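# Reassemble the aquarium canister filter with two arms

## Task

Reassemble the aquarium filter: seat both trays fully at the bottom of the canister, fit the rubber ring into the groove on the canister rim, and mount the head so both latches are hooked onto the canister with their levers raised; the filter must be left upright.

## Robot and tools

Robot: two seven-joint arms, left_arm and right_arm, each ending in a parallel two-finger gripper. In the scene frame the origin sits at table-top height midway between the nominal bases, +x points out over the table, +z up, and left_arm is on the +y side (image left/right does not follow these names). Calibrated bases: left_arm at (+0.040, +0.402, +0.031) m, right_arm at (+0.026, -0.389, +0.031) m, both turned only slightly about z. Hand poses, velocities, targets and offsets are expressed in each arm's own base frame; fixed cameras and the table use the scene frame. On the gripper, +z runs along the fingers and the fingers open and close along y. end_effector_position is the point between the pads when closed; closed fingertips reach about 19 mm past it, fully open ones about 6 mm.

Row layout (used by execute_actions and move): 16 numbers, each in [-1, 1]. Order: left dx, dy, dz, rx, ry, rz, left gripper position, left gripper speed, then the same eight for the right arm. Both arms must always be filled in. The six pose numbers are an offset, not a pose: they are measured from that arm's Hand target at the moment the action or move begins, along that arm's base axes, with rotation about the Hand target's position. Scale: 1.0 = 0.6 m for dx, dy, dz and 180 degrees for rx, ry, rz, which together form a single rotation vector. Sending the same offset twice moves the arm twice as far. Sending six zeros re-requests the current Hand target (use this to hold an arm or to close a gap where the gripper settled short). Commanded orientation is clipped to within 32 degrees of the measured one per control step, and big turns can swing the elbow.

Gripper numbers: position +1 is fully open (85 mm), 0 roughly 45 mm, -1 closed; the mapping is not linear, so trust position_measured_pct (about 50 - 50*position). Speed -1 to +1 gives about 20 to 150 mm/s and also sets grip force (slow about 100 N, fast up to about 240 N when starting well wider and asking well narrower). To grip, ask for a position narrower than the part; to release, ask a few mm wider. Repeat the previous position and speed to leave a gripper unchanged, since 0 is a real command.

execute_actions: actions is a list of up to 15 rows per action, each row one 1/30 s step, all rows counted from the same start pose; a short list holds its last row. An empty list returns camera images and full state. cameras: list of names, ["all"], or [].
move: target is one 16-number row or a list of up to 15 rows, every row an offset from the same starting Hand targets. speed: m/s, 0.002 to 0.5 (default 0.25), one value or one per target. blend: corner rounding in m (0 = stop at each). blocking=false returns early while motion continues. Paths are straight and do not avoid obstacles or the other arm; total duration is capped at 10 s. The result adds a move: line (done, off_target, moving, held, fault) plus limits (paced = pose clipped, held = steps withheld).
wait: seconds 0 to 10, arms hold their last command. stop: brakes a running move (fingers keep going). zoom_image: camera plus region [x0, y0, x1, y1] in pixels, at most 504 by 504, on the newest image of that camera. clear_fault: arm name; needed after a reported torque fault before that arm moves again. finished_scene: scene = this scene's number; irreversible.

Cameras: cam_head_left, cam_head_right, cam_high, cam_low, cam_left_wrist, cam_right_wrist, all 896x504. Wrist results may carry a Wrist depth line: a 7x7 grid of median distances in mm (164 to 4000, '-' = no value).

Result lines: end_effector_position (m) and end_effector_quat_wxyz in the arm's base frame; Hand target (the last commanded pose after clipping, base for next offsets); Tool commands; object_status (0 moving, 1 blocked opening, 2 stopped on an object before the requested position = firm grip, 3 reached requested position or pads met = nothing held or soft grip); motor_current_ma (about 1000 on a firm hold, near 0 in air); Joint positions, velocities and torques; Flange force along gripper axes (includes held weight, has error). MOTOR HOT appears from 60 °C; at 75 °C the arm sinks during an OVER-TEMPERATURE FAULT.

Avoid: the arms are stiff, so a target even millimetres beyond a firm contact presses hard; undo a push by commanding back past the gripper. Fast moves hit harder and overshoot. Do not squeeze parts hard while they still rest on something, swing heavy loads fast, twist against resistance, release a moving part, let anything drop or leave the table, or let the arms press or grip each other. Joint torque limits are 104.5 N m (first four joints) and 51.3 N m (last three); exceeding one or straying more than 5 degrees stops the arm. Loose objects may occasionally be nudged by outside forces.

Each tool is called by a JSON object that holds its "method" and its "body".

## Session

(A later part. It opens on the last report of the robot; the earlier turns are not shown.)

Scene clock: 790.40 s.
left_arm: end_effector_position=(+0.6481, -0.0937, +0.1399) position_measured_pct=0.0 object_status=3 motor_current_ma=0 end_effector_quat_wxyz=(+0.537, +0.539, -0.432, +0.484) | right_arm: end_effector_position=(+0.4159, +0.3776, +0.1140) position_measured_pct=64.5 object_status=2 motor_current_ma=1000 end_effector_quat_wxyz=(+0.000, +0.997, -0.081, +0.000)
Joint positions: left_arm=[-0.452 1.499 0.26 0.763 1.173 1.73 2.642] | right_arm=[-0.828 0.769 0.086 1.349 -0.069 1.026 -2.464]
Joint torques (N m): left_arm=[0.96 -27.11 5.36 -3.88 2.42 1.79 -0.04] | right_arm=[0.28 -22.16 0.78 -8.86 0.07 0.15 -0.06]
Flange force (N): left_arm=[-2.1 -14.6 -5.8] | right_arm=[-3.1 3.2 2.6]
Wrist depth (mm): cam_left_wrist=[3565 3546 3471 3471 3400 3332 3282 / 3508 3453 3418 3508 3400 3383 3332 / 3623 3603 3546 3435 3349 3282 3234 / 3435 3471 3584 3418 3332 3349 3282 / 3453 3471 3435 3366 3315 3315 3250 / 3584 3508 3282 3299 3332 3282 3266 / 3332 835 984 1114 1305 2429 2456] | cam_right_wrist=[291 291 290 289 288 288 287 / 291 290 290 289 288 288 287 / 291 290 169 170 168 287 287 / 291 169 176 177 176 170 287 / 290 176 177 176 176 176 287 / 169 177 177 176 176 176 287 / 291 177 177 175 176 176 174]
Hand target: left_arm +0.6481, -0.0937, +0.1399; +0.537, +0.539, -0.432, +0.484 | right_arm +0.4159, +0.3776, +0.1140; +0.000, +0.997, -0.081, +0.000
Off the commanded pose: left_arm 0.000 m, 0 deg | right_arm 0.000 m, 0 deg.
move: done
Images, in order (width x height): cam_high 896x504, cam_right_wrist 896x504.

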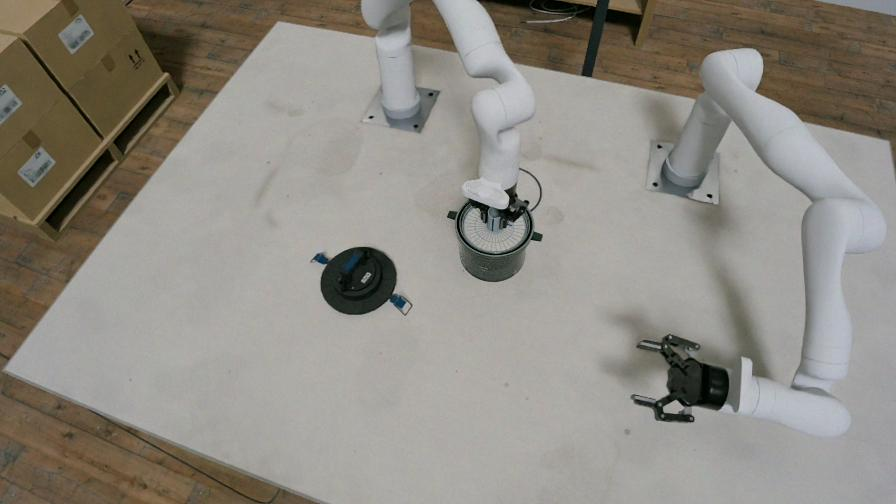

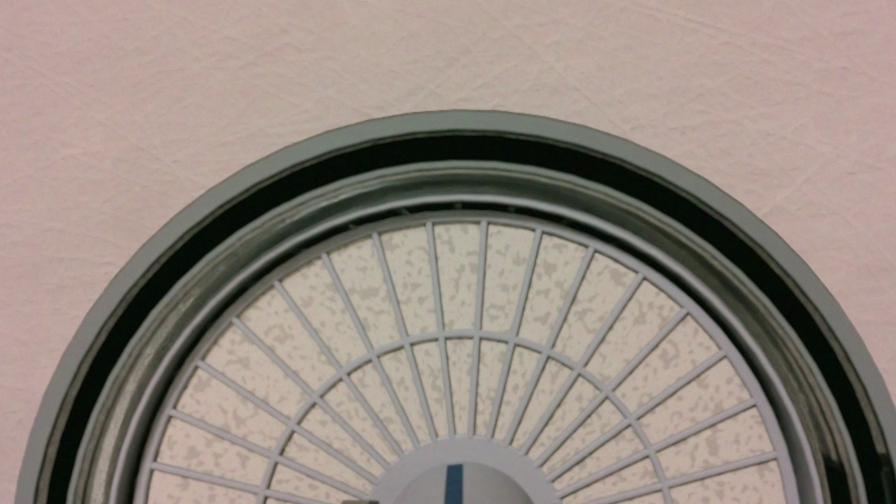

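{"method": "move", "body": {"target": [0,0,0,0,0,0,1,1, 0, 0, -0.0233, 0,0,0, -0.34, -1], "speed": 0.03}}

{"method": "move", "body": {"target": [0,0,0,0,0,0,1,1, 0, 0, -0.0167, 0,0,0, -0.34, -1], "speed": 0.02}}

{"method": "move", "body": {"target": [0,0,0,0,0,0,1,1, 0, 0, -0.0133, 0,0,0, -0.34, -1], "speed": 0.02, "cameras": ["cam_right_wrist","cam_high"]}}

{"method": "zoom_image", "body": {"camera": "cam_high", "region": [430, 140, 560, 290]}}

Scene clock: 798.30 s.
left_arm: end_effector_position=(+0.6481, -0.0937, +0.1399) position_measured_pct=0.0 object_status=3 motor_current_ma=0 end_effector_quat_wxyz=(+0.537, +0.539, -0.432, +0.484) | right_arm: end_effector_position=(+0.4159, +0.3776, +0.1001) position_measured_pct=64.5 object_status=2 motor_current_ma=1000 end_effector_quat_wxyz=(+0.000, +0.997, -0.081, +0.000)
Joint positions: left_arm=[-0.452 1.499 0.26 0.763 1.173 1.73 2.642] | right_arm=[-0.827 0.787 0.084 1.363 -0.071 0.994 -2.463]
Joint torques (N m): left_arm=[0.95 -27.11 5.36 -3.89 2.41 1.81 -0.05] | right_arm=[0.33 -22.41 0.82 -8.56 0.08 0.19 -0.08]
Flange force (N): left_arm=[-2.1 -14.6 -5.8] | right_arm=[-2.6 2.5 2.6]
Wrist depth (mm): cam_left_wrist=[3546 3527 3546 3418 3332 3453 3282 / 3623 3418 3453 3435 3366 3418 3366 / 3453 3490 3471 3490 3366 3400 3332 / 3623 3546 3418 3418 3383 3349 3315 / 3453 3400 3527 3383 3282 3383 3234 / 3527 3400 3366 3299 3250 3282 3188 / 3266 830 990 1111 1303 2438 2385] | cam_right_wrist=[277 276 276 275 274 274 274 / 277 276 276 275 274 274 273 / 276 276 - 275 - 274 273 / 277 276 176 177 176 273 273 / 276 177 177 177 176 176 273 / 277 177 177 176 176 176 273 / 276 177 177 175 176 176 174]
Hand target: left_arm +0.6481, -0.0937, +0.1399; +0.537, +0.539, -0.432, +0.484 | right_arm +0.4159, +0.3776, +0.1000; +0.000, +0.997, -0.081, +0.000
Off the commanded pose: left_arm 0.000 m, 0 deg | right_arm 0.000 m, 0 deg.
move: done

Scene clock: 799.10 s.
left_arm: end_effector_position=(+0.6481, -0.0937, +0.1399) position_measured_pct=0.0 object_status=3 motor_current_ma=0 end_effector_quat_wxyz=(+0.537, +0.539, -0.432, +0.484) | right_arm: end_effector_position=(+0.4159, +0.3776, +0.0900) position_measured_pct=64.5 object_status=2 motor_current_ma=1000 end_effector_quat_wxyz=(+0.000, +0.997, -0.081, +0.000)
Joint positions: left_arm=[-0.452 1.499 0.26 0.763 1.173 1.73 2.642] | right_arm=[-0.827 0.8 0.082 1.373 -0.071 0.971 -2.462]
Joint torques (N m): left_arm=[0.97 -27.12 5.36 -3.91 2.4 1.8 -0.01] | right_arm=[0.32 -22.42 0.83 -8.39 0.1 0.15 -0.09]
Flange force (N): left_arm=[-2.1 -14.3 -5.8] | right_arm=[-2.5 2.4 2.3]
Wrist depth (mm): cam_left_wrist=[3704 3490 3527 3565 3349 3383 3250 / 3603 3508 3527 3471 3366 3315 3299 / 3471 3400 3546 3418 3299 3332 3219 / 3546 3366 3435 3332 3332 3453 3383 / 3435 3418 3383 3400 3400 3299 3349 / 3490 3418 3349 3349 3299 3315 3234 / 3315 840 990 1111 1308 2394 2402] | cam_right_wrist=[267 267 266 265 265 264 263 / 267 266 265 265 264 264 263 / 267 - - 264 - - 263 / 267 266 176 177 176 264 263 / 266 176 177 176 176 176 263 / 266 177 177 176 176 176 262 / 267 177 177 175 176 175 174]
Hand target: left_arm +0.6481, -0.0937, +0.1399; +0.537, +0.539, -0.432, +0.484 | right_arm +0.4159, +0.3776, +0.0900; +0.000, +0.997, -0.081, +0.000
Off the commanded pose: left_arm 0.000 m, 0 deg | right_arm 0.000 m, 0 deg.
move: done

Scene clock: 799.83 s.
left_arm: end_effector_position=(+0.6481, -0.0937, +0.1399) position_measured_pct=0.0 object_status=3 motor_current_ma=0 end_effector_quat_wxyz=(+0.537, +0.539, -0.432, +0.484) | right_arm: end_effector_position=(+0.4160, +0.3776, +0.0821) position_measured_pct=64.5 object_status=2 motor_current_ma=1000 end_effector_quat_wxyz=(+0.000, +0.997, -0.081, +0.000)
Joint positions: left_arm=[-0.452 1.499 0.26 0.763 1.173 1.73 2.642] | right_arm=[-0.826 0.811 0.081 1.38 -0.072 0.953 -2.461]
Joint torques (N m): left_arm=[0.95 -27.14 5.37 -3.9 2.4 1.81 -0.04] | right_arm=[0.02 -22.73 0.53 -8.59 -0.08 -0.34 -0.06]
Flange force (N): left_arm=[-2.1 -14.6 -5.8] | right_arm=[-1.8 2.4 1.8]
Wrist depth (mm): cam_left_wrist=[3643 3471 3565 3418 3453 3299 3234 / 3508 3508 3418 3453 3418 3383 3266 / 3565 3546 3453 3418 3400 3266 3332 / 3508 3490 3508 3435 3315 3299 3219 / 3546 3435 3453 3400 3299 3250 3299 / 3490 3471 3383 3266 3299 3299 3266 / 3366 838 993 1109 1310 2402 2376] | cam_right_wrist=[259 258 258 257 257 256 255 / 258 258 258 257 256 256 255 / 259 - - 257 - - 255 / - 258 176 177 176 256 255 / 259 177 177 177 176 176 255 / 258 177 177 176 176 176 255 / 259 177 177 175 176 175 174]
Hand target: left_arm +0.6481, -0.0937, +0.1399; +0.537, +0.539, -0.432, +0.484 | right_arm +0.4159, +0.3776, +0.0820; +0.000, +0.997, -0.081, +0.000
Off the commanded pose: left_arm 0.000 m, 0 deg | right_arm 0.000 m, 0 deg.
move: done
Images, in order (width x height): cam_high 896x504, cam_right_wrist 896x504.

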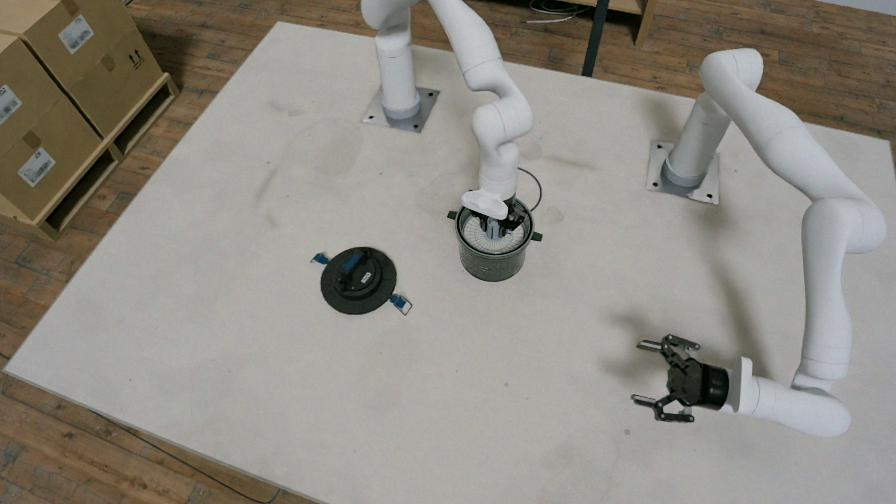

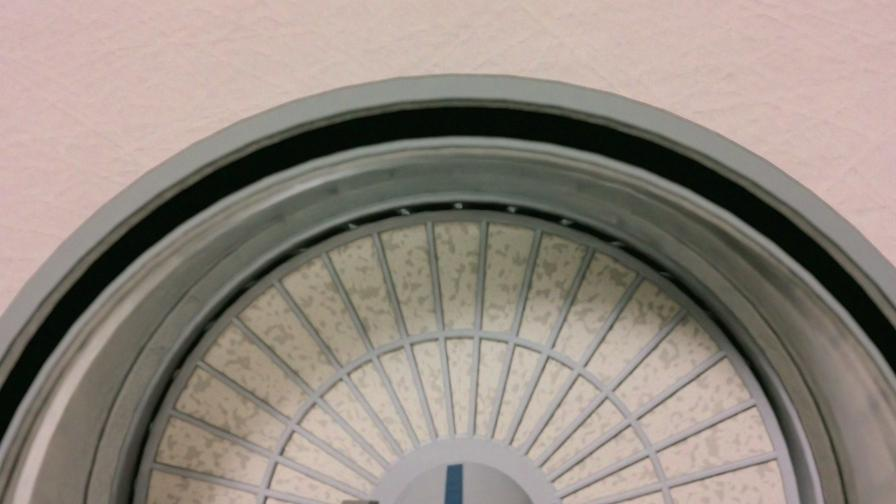

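Scaled by 3.360 from the camera's 896x504 image, which has a finer 1280x720 frame.

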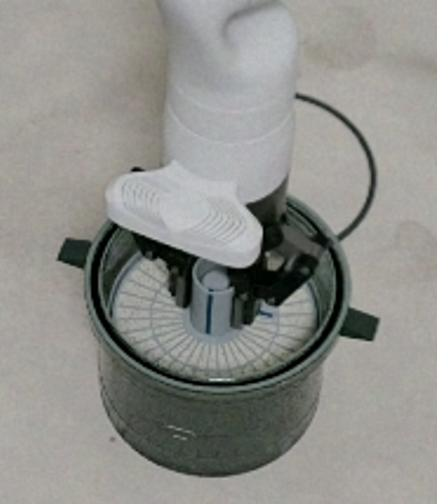

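{"method": "move", "body": {"target": [0,0,0,0,0,0,1,1, 0, 0, -0.01, 0,0,0, -0.34, -1], "speed": 0.02}}

{"method": "move", "body": {"target": [0,0,0,0,0,0,1,1, 0, 0, -0.005, 0,0,0, -0.34, -1], "speed": 0.01}}

Scene clock: 805.60 s.
left_arm: end_effector_position=(+0.6481, -0.0937, +0.1399) position_measured_pct=0.0 object_status=3 motor_current_ma=0 end_effector_quat_wxyz=(+0.537, +0.539, -0.432, +0.484) | right_arm: end_effector_position=(+0.4159, +0.3776, +0.0760) position_measured_pct=64.5 object_status=2 motor_current_ma=1000 end_effector_quat_wxyz=(+0.000, +0.997, -0.081, +0.000)
Joint positions: left_arm=[-0.452 1.499 0.26 0.763 1.173 1.73 2.642] | right_arm=[-0.826 0.82 0.08 1.385 -0.073 0.94 -2.461]
Joint torques (N m): left_arm=[0.96 -27.17 5.38 -3.89 2.39 1.82 -0.05] | right_arm=[0.23 -22.57 0.75 -8.29 0.04 0 -0.04]
Flange force (N): left_arm=[-2.2 -14.8 -5.8] | right_arm=[-2.3 2.3 2.0]
Wrist depth (mm): cam_left_wrist=[3623 3643 3400 3490 3418 3349 3366 / 3490 3490 3527 3453 3471 3332 3366 / 3584 3508 3490 3349 3453 3453 3332 / 3565 3565 3546 3349 3349 3383 3282 / 3565 3471 3418 3383 3418 3188 3219 / 3471 3400 3366 3418 3332 3332 3172 / 3332 839 988 1109 1305 2402 2343] | cam_right_wrist=[253 252 252 251 250 250 250 / 252 252 252 251 251 250 249 / 253 - - 250 - - 249 / 252 252 176 176 176 249 250 / 253 176 177 177 176 176 249 / 253 177 177 176 176 175 249 / 252 177 177 175 176 176 174]
Hand target: left_arm +0.6481, -0.0937, +0.1399; +0.537, +0.539, -0.432, +0.484 | right_arm +0.4159, +0.3776, +0.0760; +0.000, +0.997, -0.081, +0.000
Off the commanded pose: left_arm 0.000 m, 0 deg | right_arm 0.000 m, 0 deg.
move: done

Scene clock: 806.30 s.
left_arm: end_effector_position=(+0.6481, -0.0937, +0.1399) position_measured_pct=0.0 object_status=3 motor_current_ma=0 end_effector_quat_wxyz=(+0.537, +0.539, -0.432, +0.484) | right_arm: end_effector_position=(+0.4160, +0.3776, +0.0731) position_measured_pct=64.5 object_status=2 motor_current_ma=1000 end_effector_quat_wxyz=(+0.000, +0.997, -0.081, +0.000)
Joint positions: left_arm=[-0.452 1.499 0.26 0.763 1.173 1.73 2.642] | right_arm=[-0.825 0.824 0.08 1.387 -0.073 0.933 -2.461]
Joint torques (N m): left_arm=[0.94 -27.09 5.34 -3.88 2.4 1.78 -0.03] | right_arm=[-0.32 -16.3 0.16 -7.88 -0.05 -1.83 -0.14]
Flange force (N): left_arm=[-2.1 -14.6 -5.8] | right_arm=[-5.3 7.9 -11.4]
Wrist depth (mm): cam_left_wrist=[3623 3453 3400 3471 3383 3418 3349 / 3603 3508 3490 3418 3435 3383 3315 / 3508 3471 3418 3453 3366 3400 3234 / 3643 3471 3435 3366 3366 3315 3282 / 3527 3366 3453 3332 3383 3282 3332 / 3490 3453 3418 3332 3266 3266 3203 / 3250 832 988 1114 1321 2376 2402] | cam_right_wrist=[250 250 249 248 248 248 247 / 250 250 249 249 248 247 247 / 250 - - 248 - - 247 / - 249 176 176 176 247 247 / 250 176 177 177 176 176 247 / 250 177 177 176 176 176 - / 250 177 177 175 176 176 174]
Hand target: left_arm +0.6481, -0.0937, +0.1399; +0.537, +0.539, -0.432, +0.484 | right_arm +0.4159, +0.3776, +0.0730; +0.000, +0.997, -0.081, +0.000
Off the commanded pose: left_arm 0.000 m, 0 deg | right_arm 0.000 m, 0 deg.
move: done

{"method": "move", "body": {"target": [[0,0,0,0,0,0,1,1, 0, 0, 0.0008, 0,0,0, -0.34, -1],[0,0,0,0,0,0,1,1, 0, 0, 0.0008, 0,0,0, -0.05, -1]], "speed": 0.01, "cameras": ["cam_right_wrist"]}}

Scene clock: 904.63 s.
left_arm: end_effector_position=(+0.6481, -0.0937, +0.1399) position_measured_pct=0.0 object_status=3 motor_current_ma=0 end_effector_quat_wxyz=(+0.537, +0.539, -0.432, +0.484) | right_arm: end_effector_position=(+0.4159, +0.3776, +0.0735) position_measured_pct=52.4 object_status=0 motor_current_ma=0 end_effector_quat_wxyz=(+0.000, +0.997, -0.081, +0.000)
Joint positions: left_arm=[-0.452 1.499 0.26 0.763 1.173 1.73 2.642] | right_arm=[-0.826 0.823 0.08 1.387 -0.073 0.934 -2.461]
Joint torques (N m): left_arm=[0.93 -27.11 5.37 -3.89 2.41 1.83 -0.04] | right_arm=[0.36 -22.01 0.85 -7.9 0.12 0.14 -0.07]
Flange force (N): left_arm=[-2.1 -14.6 -5.7] | right_arm=[-2.4 2.2 1.2]
Wrist depth (mm): cam_left_wrist=[3643 3565 3546 3471 3471 3383 3400 / 3663 3508 3471 3435 3349 3282 3349 / 3490 3508 3435 3332 3349 3315 3383 / 3435 3490 3383 3332 3349 3332 3349 / 3471 3435 3299 3383 3383 3315 3315 / 3508 3453 3418 3366 3349 3234 3219 / 3266 837 979 1118 1298 2420 2351] | cam_right_wrist=[250 249 249 249 248 248 247 / 250 250 249 249 248 247 247 / 250 - - 248 - - 247 / 250 249 176 177 176 247 247 / 250 176 177 177 176 176 246 / 250 177 177 176 176 176 246 / 250 177 177 175 176 176 174]
Hand target: left_arm +0.6481, -0.0937, +0.1399; +0.537, +0.539, -0.432, +0.484 | right_arm +0.4159, +0.3776, +0.0735; +0.000, +0.997, -0.081, +0.000
Off the commanded pose: left_arm 0.000 m, 0 deg | right_arm 0.000 m, 0 deg.
move: done
Images, in order (width x height): cam_right_wrist 896x504.

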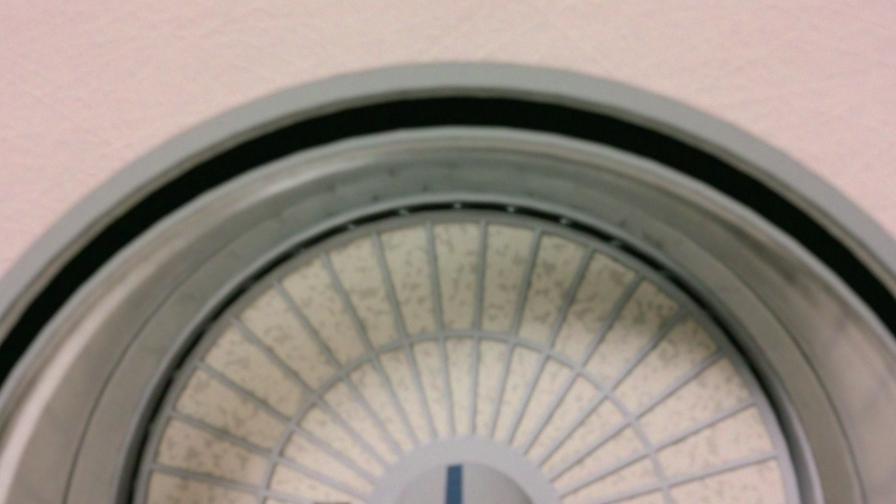

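{"method": "move", "body": {"target": [[0,0,0,0,0,0,1,1, 0, 0, 0.15, 0,0,0, -0.05, -1],[0,0,0,0,0,0,1,1, -0.0973, -0.001, 0.325, 0,0,0.0517, -0.05, -1]], "speed": [0.1,0.2], "blend": [0.02,0], "cameras": ["cam_right_wrist"]}}

{"method": "zoom_image", "body": {"camera": "cam_right_wrist", "region": [260, 40, 680, 470]}}

{"method": "zoom_image", "body": {"camera": "cam_right_wrist", "region": [410, 190, 530, 310]}}

Scene clock: 914.23 s.
left_arm: end_effector_position=(+0.6481, -0.0937, +0.1399) position_measured_pct=0.0 object_status=3 motor_current_ma=0 end_effector_quat_wxyz=(+0.537, +0.539, -0.432, +0.484) | right_arm: end_effector_position=(+0.3576, +0.3770, +0.2685) position_measured_pct=52.4 object_status=3 motor_current_ma=0 end_effector_quat_wxyz=(+0.000, +1.000, +0.000, +0.000)
Joint positions: left_arm=[-0.452 1.499 0.26 0.763 1.173 1.73 2.642] | right_arm=[-0.894 0.529 0.059 1.264 -0.031 1.35 -2.407]
Joint torques (N m): left_arm=[0.99 -27.13 5.38 -3.9 2.39 1.79 -0.03] | right_arm=[0.35 -18.88 0.45 -9.38 0.14 0.24 -0.08]
Flange force (N): left_arm=[-2.1 -14.5 -5.9] | right_arm=[-2.4 1.8 2.4]
Wrist depth (mm): cam_left_wrist=[3623 3435 3471 3453 3383 3435 3299 / 3603 3546 3508 3366 3383 3383 3250 / 3527 3508 3471 3332 3366 3349 3315 / 3527 3471 3383 3366 3315 3332 3315 / 3527 3471 3418 3418 3299 3203 3332 / 3508 3418 3282 3383 3282 3349 3219 / 3315 832 982 1109 1313 2429 2846] | cam_right_wrist=[446 445 444 443 442 441 440 / 446 445 444 371 370 441 440 / 446 445 371 371 371 440 440 / 446 329 372 371 370 322 440 / 446 445 370 370 370 440 439 / 445 444 443 370 371 439 440 / 445 444 443 322 442 441 439]
Hand target: left_arm +0.6481, -0.0937, +0.1399; +0.537, +0.539, -0.432, +0.484 | right_arm +0.3576, +0.3770, +0.2685; +0.000, +1.000, +0.000, +0.000
Off the commanded pose: left_arm 0.000 m, 0 deg | right_arm 0.000 m, 0 deg.
move: done
Images, in order (width x height): cam_right_wrist 896x504.

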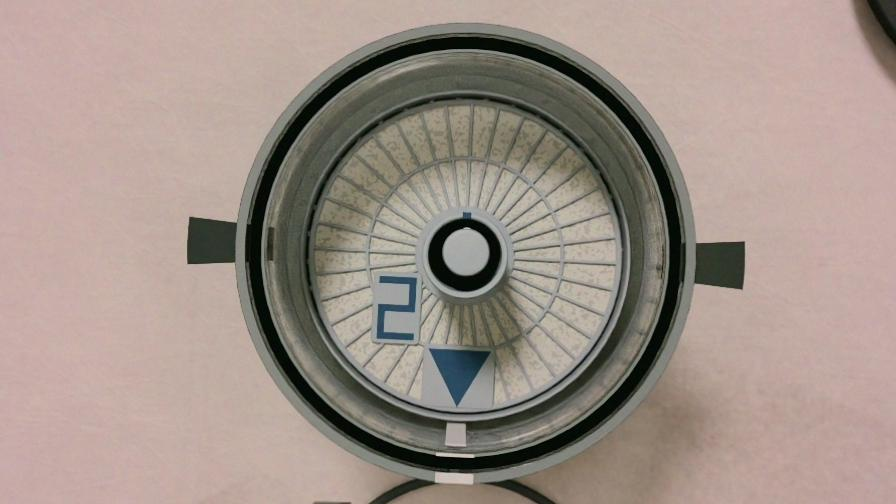

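Scaled by 1.172 from the camera's 896x504 image, which has a finer 1280x720 frame.

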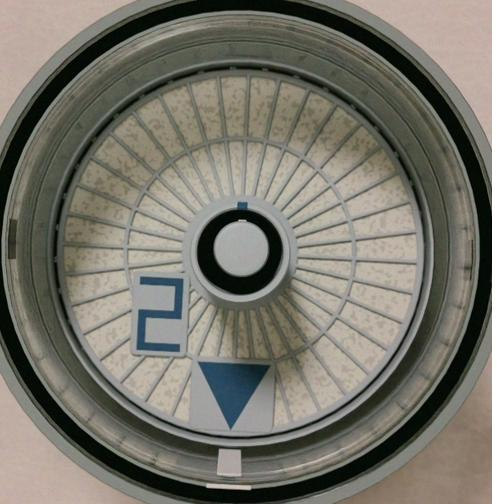

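Scaled by 4.200 from the camera's 896x504 image, which has a finer 1280x720 frame.

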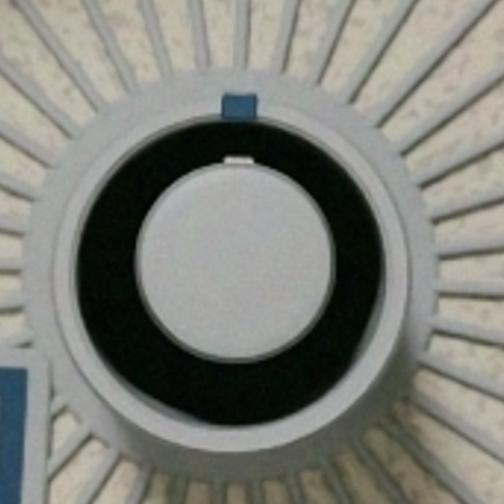

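{"method": "wait", "body": {"seconds": 0.1, "cameras": ["cam_low","cam_high","cam_head_left"]}}

{"method": "zoom_image", "body": {"camera": "cam_low", "region": [352, 190, 436, 256]}}

{"method": "zoom_image", "body": {"camera": "cam_high", "region": [440, 180, 550, 290]}}

{"method": "zoom_image", "body": {"camera": "cam_head_left", "region": [490, 215, 590, 315]}}

Scene clock: 997.83 s.
left_arm: end_effector_position=(+0.6481, -0.0937, +0.1399) position_measured_pct=0.0 object_status=3 motor_current_ma=0 end_effector_quat_wxyz=(+0.537, +0.539, -0.432, +0.484) | right_arm: end_effector_position=(+0.3575, +0.3770, +0.2685) position_measured_pct=52.4 object_status=3 motor_current_ma=0 end_effector_quat_wxyz=(+0.000, +1.000, +0.000, +0.000)
Joint positions: left_arm=[-0.452 1.499 0.26 0.763 1.173 1.73 2.642] | right_arm=[-0.894 0.529 0.059 1.264 -0.031 1.35 -2.407]
Joint torques (N m): left_arm=[0.94 -27.14 5.39 -3.89 2.38 1.82 -0.03] | right_arm=[0.38 -18.92 0.45 -9.44 0.12 0.16 -0.07]
Flange force (N): left_arm=[-2.2 -14.7 -5.8] | right_arm=[-2.4 1.8 2.3]
Wrist depth (mm): cam_left_wrist=[3643 3471 3508 3435 3453 3366 3383 / 3603 3584 3471 3435 3299 3435 3299 / 3435 3546 3453 3366 3349 3299 3366 / 3490 3418 3453 3490 3400 3366 3315 / 3546 3435 3435 3383 3266 3332 3266 / 3508 3383 3266 3349 3332 3315 3282 / 3250 830 985 1122 1316 2385 2908] | cam_right_wrist=[446 444 444 443 442 441 440 / 446 445 444 371 370 441 440 / 445 444 372 371 370 441 440 / 446 329 372 371 371 322 440 / 446 444 371 370 370 440 439 / 446 444 443 370 371 441 439 / 445 444 443 322 441 441 440]
Hand target: left_arm +0.6481, -0.0937, +0.1399; +0.537, +0.539, -0.432, +0.484 | right_arm +0.3575, +0.3770, +0.2685; +0.000, +1.000, +0.000, +0.000
Tool commands: left_gripper/position=+1.0 left_gripper/speed=+1.0 right_gripper/position=-0.05 right_gripper/speed=-1.0
Off the commanded pose: left_arm 0.000 m, 0 deg | right_arm 0.000 m, 0 deg.
wait: 0.10 s; at rest from the start
Images, in order (width x height): cam_head_left 896x504, cam_high 896x504, cam_low 896x504.

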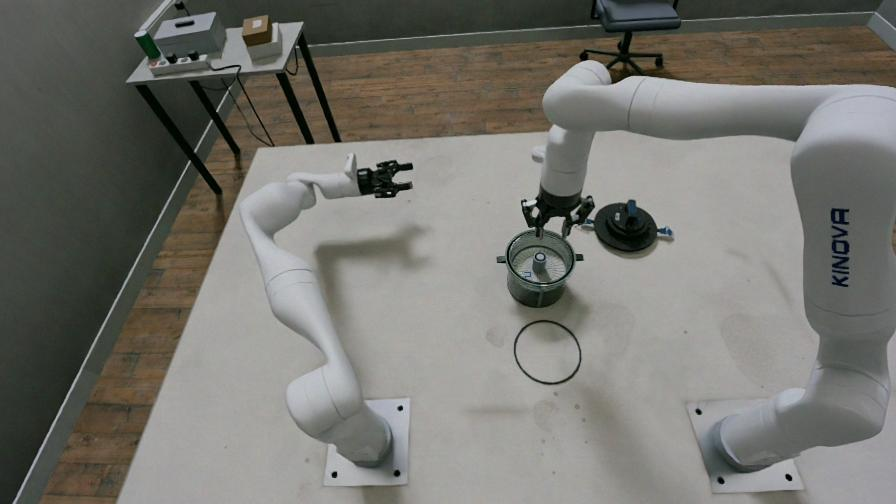

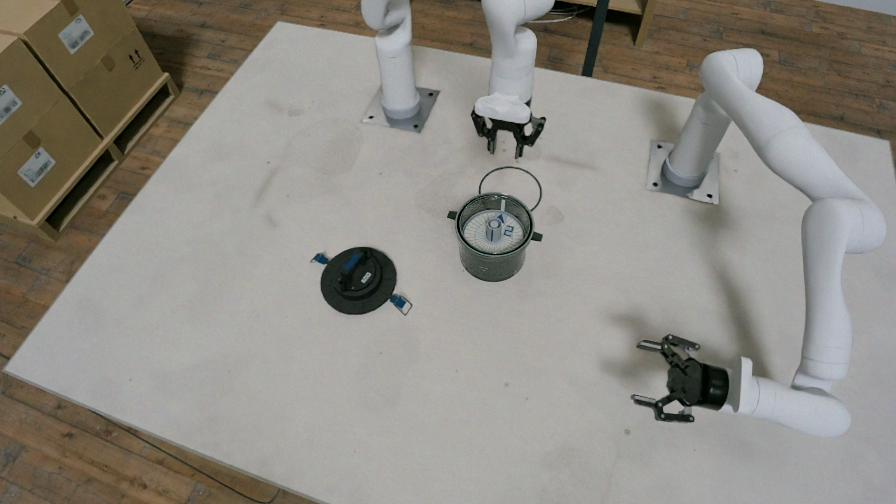

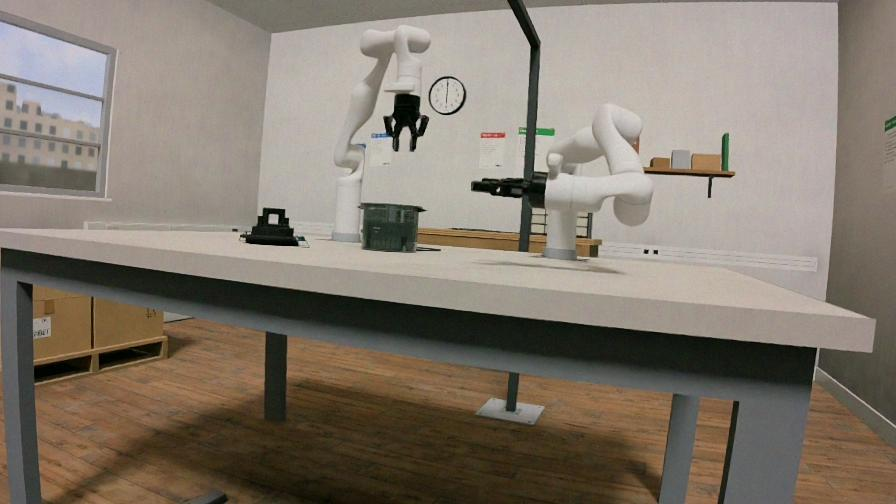

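Scaled by 6.000 from the camera's 896x504 image, which has a finer 1280x720 frame.

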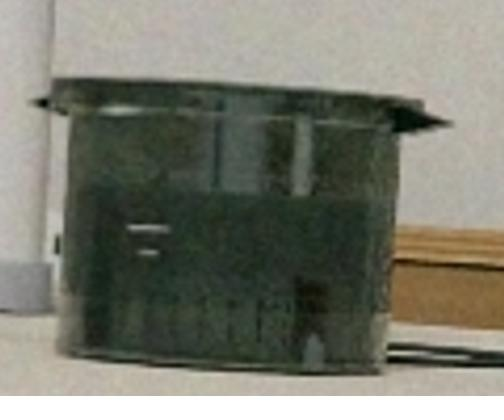

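Scaled by 4.582 from the camera's 896x504 image, which has a finer 1280x720 frame.

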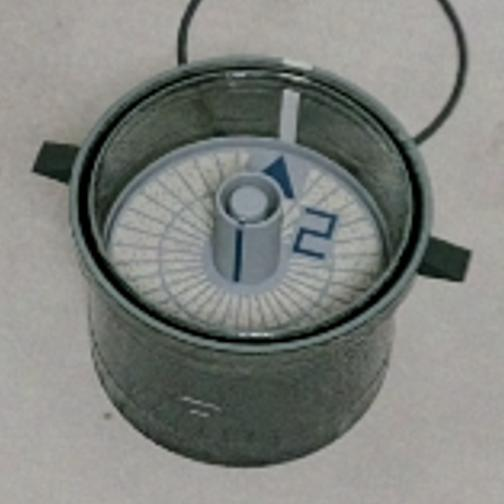

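Scaled by 5.040 from the camera's 896x504 image, which has a finer 1280x720 frame.

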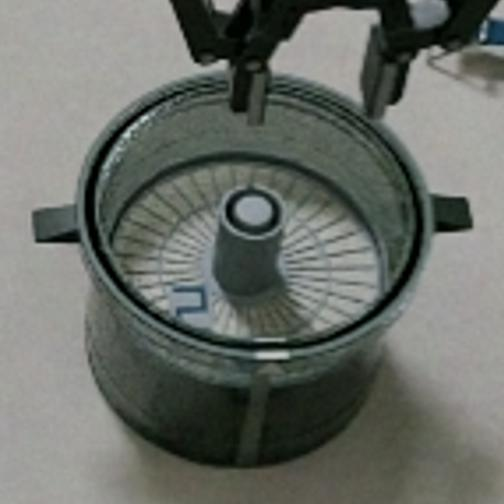

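{"method": "move", "body": {"target": [-0.535,-0.265,-0.135,0.054,0.4497,0.0215,-0.6,1, 0, 0, 0, 0,0,0, -0.05, -1], "speed": 0.2, "cameras": ["cam_left_wrist","cam_high"]}}

Scene clock: 1102.53 s.
left_arm: end_effector_position=(+0.3272, -0.2527, +0.0589) position_measured_pct=80.1 object_status=3 motor_current_ma=0 end_effector_quat_wxyz=(+0.629, +0.777, +0.001, +0.000) | right_arm: end_effector_position=(+0.3575, +0.3770, +0.2685) position_measured_pct=52.4 object_status=3 motor_current_ma=0 end_effector_quat_wxyz=(+0.000, +1.000, +0.000, +0.000)
Joint positions: left_arm=[-0.283 1.22 0.064 2.135 1.369 1.254 2.942] | right_arm=[-0.894 0.529 0.059 1.264 -0.031 1.35 -2.407]
Joint torques (N m): left_arm=[0.92 -17.14 4.15 4.36 -0.56 2.85 -0.06] | right_arm=[0.35 -18.92 0.43 -9.37 0.12 0.13 -0.08]
Flange force (N): left_arm=[4.2 -4.6 -2.4] | right_arm=[-2.1 1.6 2.1]
Wrist depth (mm): cam_left_wrist=[183 231 340 502 566 3098 3041 / 185 232 272 266 3157 3203 3014 / 185 233 255 247 3219 3113 3041 / 186 235 250 243 292 3055 3041 / 187 236 253 243 3098 3041 2895 / 188 238 262 251 3172 3128 2987 / 189 239 312 279 3157 3028 3000] | cam_right_wrist=[445 445 445 444 442 441 440 / 446 445 444 371 370 441 439 / 446 445 372 371 370 441 440 / 446 330 372 370 370 323 440 / 445 444 371 369 371 440 439 / 339 445 443 370 371 441 439 / 446 444 444 322 441 439 440]
Hand target: left_arm +0.3271, -0.2527, +0.0589; +0.629, +0.777, +0.001, +0.000 | right_arm +0.3575, +0.3770, +0.2685; +0.000, +1.000, +0.000, +0.000
Off the commanded pose: left_arm 0.000 m, 0 deg | right_arm 0.000 m, 0 deg.
move: done
Images, in order (width x height): cam_high 896x504, cam_left_wrist 896x504.

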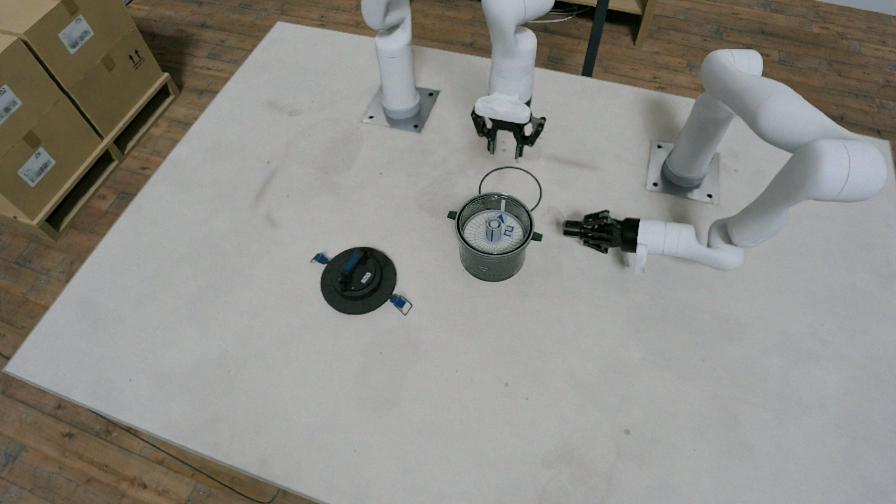

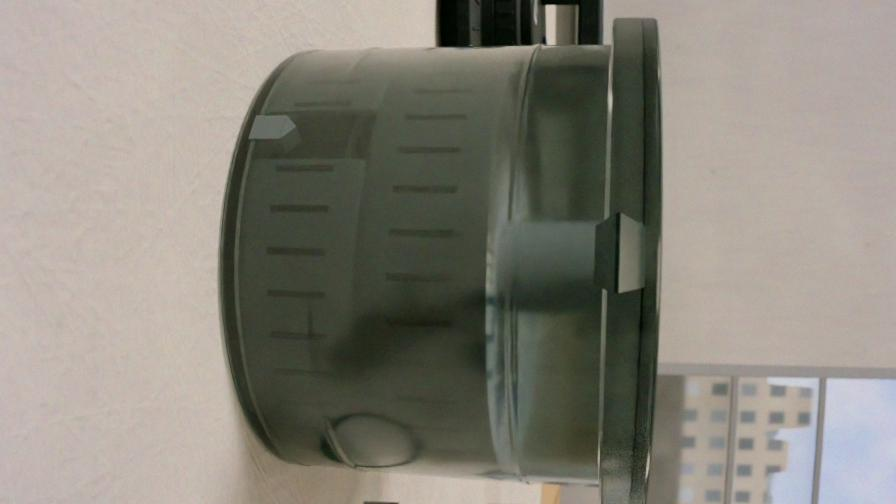

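{"method": "zoom_image", "body": {"camera": "cam_left_wrist", "region": [200, 60, 540, 400]}}

{"method": "zoom_image", "body": {"camera": "cam_left_wrist", "region": [320, 80, 480, 240]}}

Scaled by 1.482 from the camera's 896x504 image, which has a finer 1280x720 frame.

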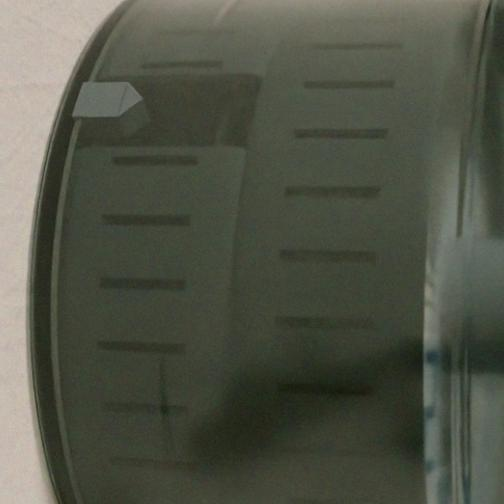

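Scaled by 3.150 from the camera's 896x504 image, which has a finer 1280x720 frame.

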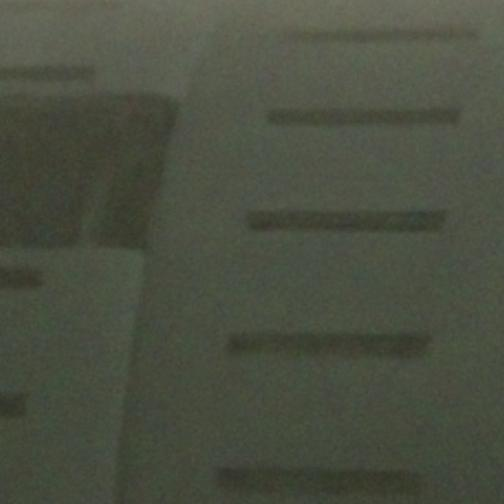

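{"method": "move", "body": {"target": [-0.2023,0.158,0.35,0.4333,0,0,0,1, -0.32, 0.009, 0, 0,0,0, 0, 1], "speed": 0.2, "cameras": ["cam_left_wrist","cam_right_wrist","cam_high"]}}

Scene clock: 1151.67 s.
left_arm: end_effector_position=(+0.2058, -0.1579, +0.2689) position_measured_pct=49.8 object_status=3 motor_current_ma=0 end_effector_quat_wxyz=(+0.000, +1.000, +0.001, +0.000) | right_arm: end_effector_position=(+0.1655, +0.3824, +0.2685) position_measured_pct=49.8 object_status=3 motor_current_ma=0 end_effector_quat_wxyz=(+0.000, +1.000, +0.000, +0.000)
Joint positions: left_arm=[0.368 -0.081 0.176 2.055 0.015 1.165 5.251] | right_arm=[-1.21 0.291 -0.016 1.63 0.005 1.22 -2.798]
Joint torques (N m): left_arm=[0.97 -6.93 0.35 -6.58 0.06 -0.13 -0.09] | right_arm=[0.35 -14.26 0.01 -9.09 0.12 0.17 -0.07]
Flange force (N): left_arm=[5.1 0.9 -4.8] | right_arm=[-1.2 1.8 2.3]
Wrist depth (mm): cam_left_wrist=[446 447 445 444 444 444 404 / 445 444 445 444 446 443 421 / 443 444 444 445 444 444 444 / 444 444 443 445 444 445 443 / 445 444 444 444 444 444 444 / 444 444 445 444 444 442 443 / 444 444 443 443 443 442 442] | cam_right_wrist=[446 446 446 444 443 442 441 / 447 446 445 444 443 441 441 / 446 445 444 443 443 441 441 / 446 446 445 444 442 442 441 / 447 446 445 443 442 441 440 / 446 446 445 443 443 441 441 / 446 445 444 444 442 441 440]
Hand target: left_arm +0.2058, -0.1579, +0.2689; +0.000, +1.000, +0.001, +0.000 | right_arm +0.1655, +0.3824, +0.2685; +0.000, +1.000, +0.000, +0.000
Off the commanded pose: left_arm 0.000 m, 0 deg | right_arm 0.000 m, 0 deg.
move: done
Images, in order (width x height): cam_high 896x504, cam_left_wrist 896x504, cam_right_wrist 896x504.

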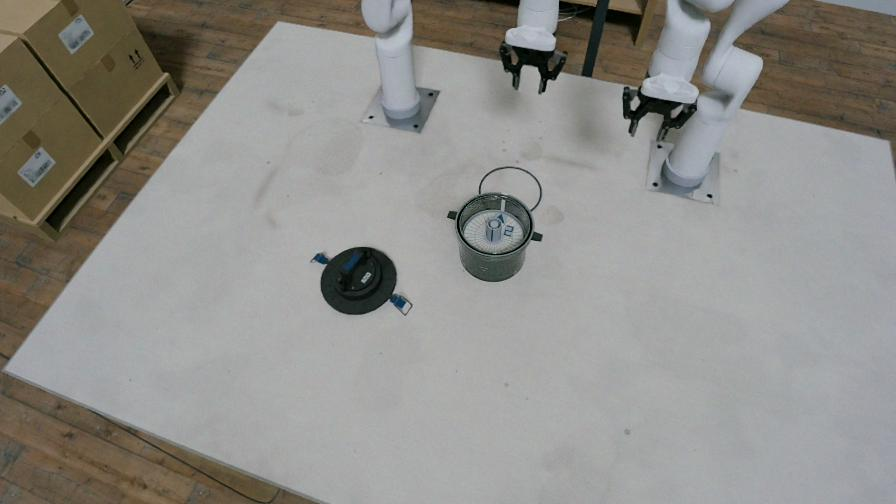

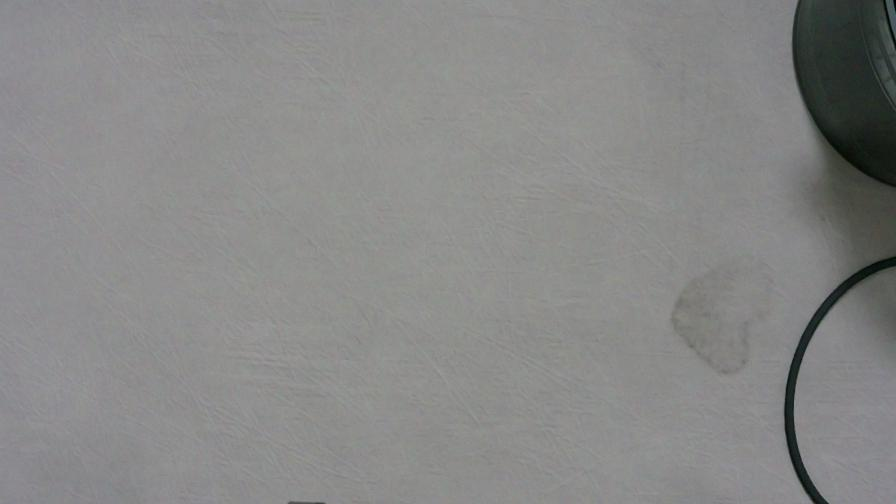

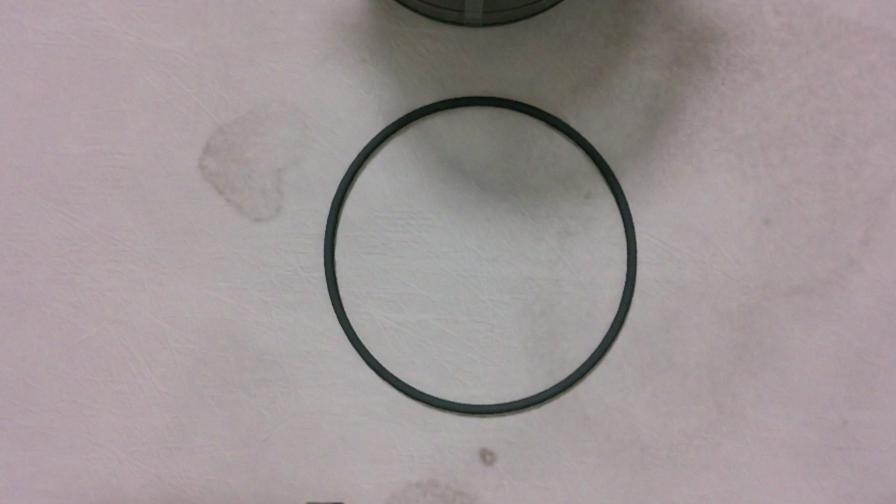

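{"method": "zoom_image", "body": {"camera": "cam_right_wrist", "region": [300, 80, 660, 430]}}

{"method": "zoom_image", "body": {"camera": "cam_right_wrist", "region": [300, 200, 400, 300]}}

{"method": "zoom_image", "body": {"camera": "cam_right_wrist", "region": [560, 200, 660, 300]}}

Scaled by 1.400 from the camera's 896x504 image, which has a finer 1280x720 frame.

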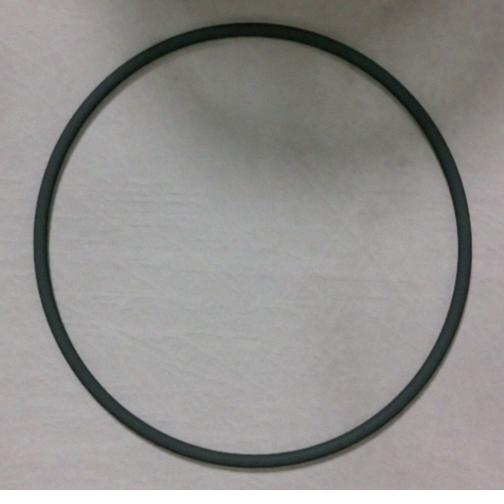

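Scaled by 5.040 from the camera's 896x504 image, which has a finer 1280x720 frame.

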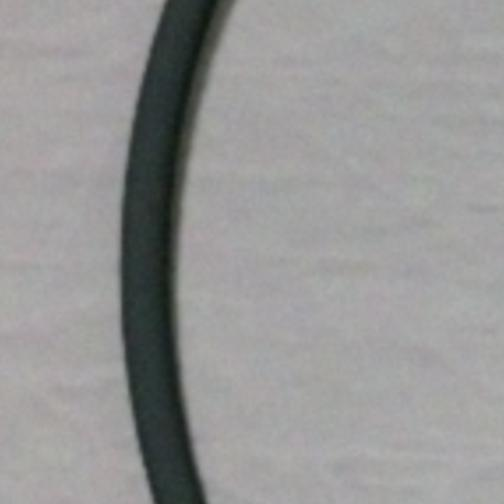

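Scaled by 5.040 from the camera's 896x504 image, which has a finer 1280x720 frame.

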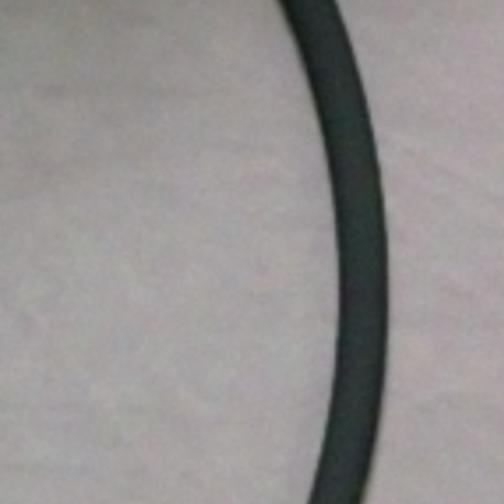

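{"method": "move", "body": {"target": [[0,0,0,0,0,0,0,1, 0.0957, -0.0873, -0.3, 0,0,0, -1, 1],[0,0,0,0,0,0,0,1, 0.0957, -0.0873, -0.455, 0,0,0, -1, 1]], "speed": [0.2, 0.08], "cameras": ["cam_right_wrist"]}}

Scene clock: 1204.27 s.
left_arm: end_effector_position=(+0.2057, -0.1579, +0.2689) position_measured_pct=49.8 object_status=3 motor_current_ma=0 end_effector_quat_wxyz=(+0.000, +1.000, +0.001, +0.000) | right_arm: end_effector_position=(+0.2230, +0.3301, -0.0045) position_measured_pct=98.7 object_status=3 motor_current_ma=1000 end_effector_quat_wxyz=(+0.000, +1.000, +0.000, +0.000)
Joint positions: left_arm=[0.368 -0.081 0.176 2.055 0.015 1.165 5.251] | right_arm=[-1.041 0.729 0.003 2.031 -0.004 0.381 -2.606]
Joint torques (N m): left_arm=[0.96 -6.98 0.44 -6.54 0.07 -0.1 -0.02] | right_arm=[0.33 -16.63 0.29 -4.18 0.1 0.21 -0.08]
Flange force (N): left_arm=[5.4 0.6 -4.7] | right_arm=[-2.6 2.4 0.7]
Wrist depth (mm): cam_left_wrist=[445 444 444 445 444 445 404 / 445 446 445 445 444 444 420 / 446 444 443 445 445 444 444 / 444 445 444 444 444 444 443 / 445 445 444 444 444 444 444 / 445 443 444 443 445 442 442 / 444 443 444 443 443 444 444] | cam_right_wrist=[173 173 172 172 172 171 171 / 173 173 172 172 171 171 171 / 173 172 172 172 171 171 171 / 173 172 172 172 171 171 171 / 173 172 172 172 171 171 171 / 173 172 172 172 171 171 170 / 173 172 172 171 171 171 170]
Hand target: left_arm +0.2057, -0.1579, +0.2689; +0.000, +1.000, +0.001, +0.000 | right_arm +0.2230, +0.3301, -0.0045; +0.000, +1.000, +0.000, +0.000
Off the commanded pose: left_arm 0.000 m, 0 deg | right_arm 0.000 m, 0 deg.
move: done
Images, in order (width x height): cam_right_wrist 896x504.

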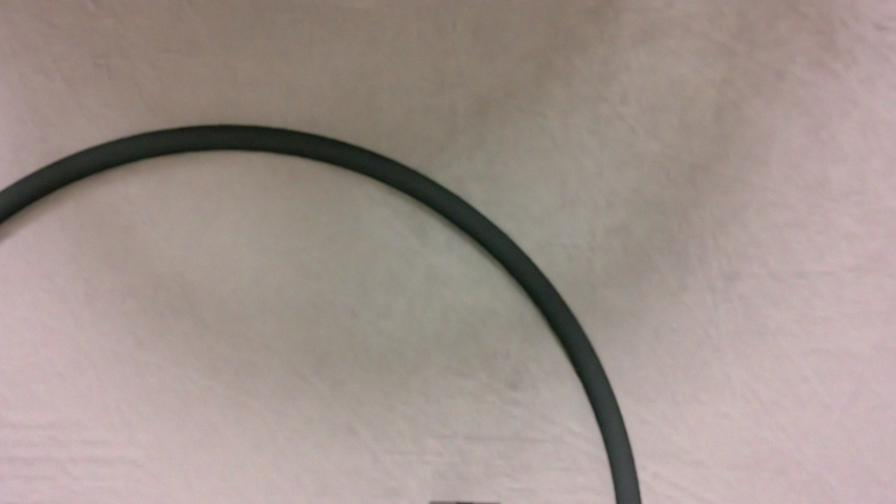

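{"method": "move", "body": {"target": [0,0,0,0,0,0,0,1, 0,0,-0.0075, 0,0,0, -1, 1], "speed": 0.02}}

{"method": "move", "body": {"target": [0,0,0,0,0,0,0,1, 0,0,-0.002, 0,0,0, -1, 1], "speed": 0.01}}

{"method": "move", "body": {"target": [0,0,0,0,0,0,0,1, 0,0,-0.0017, 0,0,0, -1, 1], "speed": 0.01}}

Scene clock: 1213.60 s.
left_arm: end_effector_position=(+0.2057, -0.1579, +0.2689) position_measured_pct=49.8 object_status=3 motor_current_ma=0 end_effector_quat_wxyz=(+0.000, +1.000, +0.001, +0.000) | right_arm: end_effector_position=(+0.2230, +0.3300, -0.0090) position_measured_pct=98.7 object_status=3 motor_current_ma=1000 end_effector_quat_wxyz=(+0.000, +1.000, +0.000, +0.000)
Joint positions: left_arm=[0.368 -0.081 0.176 2.055 0.015 1.165 5.251] | right_arm=[-1.041 0.74 0.002 2.032 -0.004 0.369 -2.606]
Joint torques (N m): left_arm=[0.96 -6.98 0.47 -6.55 0.05 -0.11 -0.05] | right_arm=[0.35 -16.44 0.29 -4.1 0.08 -0.06 -0.06]
Flange force (N): left_arm=[5.4 0.6 -4.8] | right_arm=[-2.5 2.1 -0.7]
Wrist depth (mm): cam_left_wrist=[446 445 445 446 443 444 405 / 446 445 444 444 443 445 420 / 445 444 444 443 445 445 444 / 444 445 444 444 445 443 441 / 445 445 445 444 444 444 442 / 444 444 444 444 445 442 443 / 444 443 444 443 444 443 443] | cam_right_wrist=[168 168 168 168 167 167 166 / 168 168 168 167 167 167 166 / 168 168 168 167 167 167 166 / 168 168 168 167 167 166 166 / 168 168 168 167 167 166 166 / 168 168 168 167 167 166 166 / 168 168 167 167 167 166 166]
Hand target: left_arm +0.2057, -0.1579, +0.2689; +0.000, +1.000, +0.001, +0.000 | right_arm +0.2230, +0.3300, -0.0090; +0.000, +1.000, +0.000, +0.000
Off the commanded pose: left_arm 0.000 m, 0 deg | right_arm 0.000 m, 0 deg.
move: done

Scene clock: 1214.30 s.
left_arm: end_effector_position=(+0.2057, -0.1579, +0.2689) position_measured_pct=49.8 object_status=3 motor_current_ma=0 end_effector_quat_wxyz=(+0.000, +1.000, +0.001, +0.000) | right_arm: end_effector_position=(+0.2230, +0.3301, -0.0102) position_measured_pct=98.7 object_status=3 motor_current_ma=1000 end_effector_quat_wxyz=(+0.000, +1.000, +0.000, +0.000)
Joint positions: left_arm=[0.368 -0.081 0.176 2.055 0.015 1.165 5.251] | right_arm=[-1.041 0.743 0.002 2.032 -0.004 0.366 -2.606]
Joint torques (N m): left_arm=[0.94 -6.95 0.46 -6.49 0.07 -0.09 -0.05] | right_arm=[0.4 -16.95 0.33 -4.05 0.12 0.22 -0.08]
Flange force (N): left_arm=[5.4 0.7 -4.9] | right_arm=[-2.7 2.1 1.2]
Wrist depth (mm): cam_left_wrist=[446 447 445 444 445 444 404 / 447 444 444 445 444 445 421 / 444 445 445 446 444 445 444 / 444 443 445 444 444 443 444 / 445 444 445 444 444 444 444 / 444 443 444 444 444 441 443 / 443 445 444 443 443 442 443] | cam_right_wrist=[167 167 167 166 166 166 165 / 167 167 167 166 166 165 165 / 167 167 166 166 166 165 165 / 167 167 166 166 166 165 165 / 167 167 166 166 165 165 165 / 167 167 166 166 166 165 165 / 167 167 166 166 166 165 165]
Hand target: left_arm +0.2057, -0.1579, +0.2689; +0.000, +1.000, +0.001, +0.000 | right_arm +0.2230, +0.3300, -0.0102; +0.000, +1.000, +0.000, +0.000
Off the commanded pose: left_arm 0.000 m, 0 deg | right_arm 0.000 m, 0 deg.
move: done

Scene clock: 1215.00 s.
left_arm: end_effector_position=(+0.2057, -0.1579, +0.2689) position_measured_pct=49.8 object_status=3 motor_current_ma=0 end_effector_quat_wxyz=(+0.000, +1.000, +0.001, +0.000) | right_arm: end_effector_position=(+0.2230, +0.3301, -0.0111) position_measured_pct=98.7 object_status=3 motor_current_ma=1000 end_effector_quat_wxyz=(+0.000, +1.000, +0.000, +0.000)
Joint positions: left_arm=[0.368 -0.081 0.176 2.055 0.015 1.165 5.251] | right_arm=[-1.041 0.746 0.002 2.032 -0.004 0.364 -2.606]
Joint torques (N m): left_arm=[0.94 -6.96 0.44 -6.56 0.08 -0.09 -0.02] | right_arm=[0.45 -1.5 0.26 -6.35 0.21 -4.17 -0.07]
Flange force (N): left_arm=[5.3 0.6 -4.7] | right_arm=[-9.4 11.9 -48.3]
Wrist depth (mm): cam_left_wrist=[447 445 446 445 445 446 404 / 446 446 444 444 444 445 423 / 443 445 445 445 443 443 445 / 444 446 443 443 444 444 444 / 443 444 445 442 445 444 444 / 444 444 444 444 442 445 442 / 444 444 443 444 442 443 444] | cam_right_wrist=[167 167 166 166 166 165 165 / 167 167 166 166 166 165 165 / 167 167 166 166 165 165 165 / 167 166 166 166 165 165 165 / 167 166 166 165 165 165 164 / 167 166 166 165 165 165 165 / 167 166 166 165 165 165 -]
Hand target: left_arm +0.2057, -0.1579, +0.2689; +0.000, +1.000, +0.001, +0.000 | right_arm +0.2230, +0.3301, -0.0112; +0.000, +1.000, +0.000, +0.000
Off the commanded pose: left_arm 0.000 m, 0 deg | right_arm 0.000 m, 0 deg.
move: done


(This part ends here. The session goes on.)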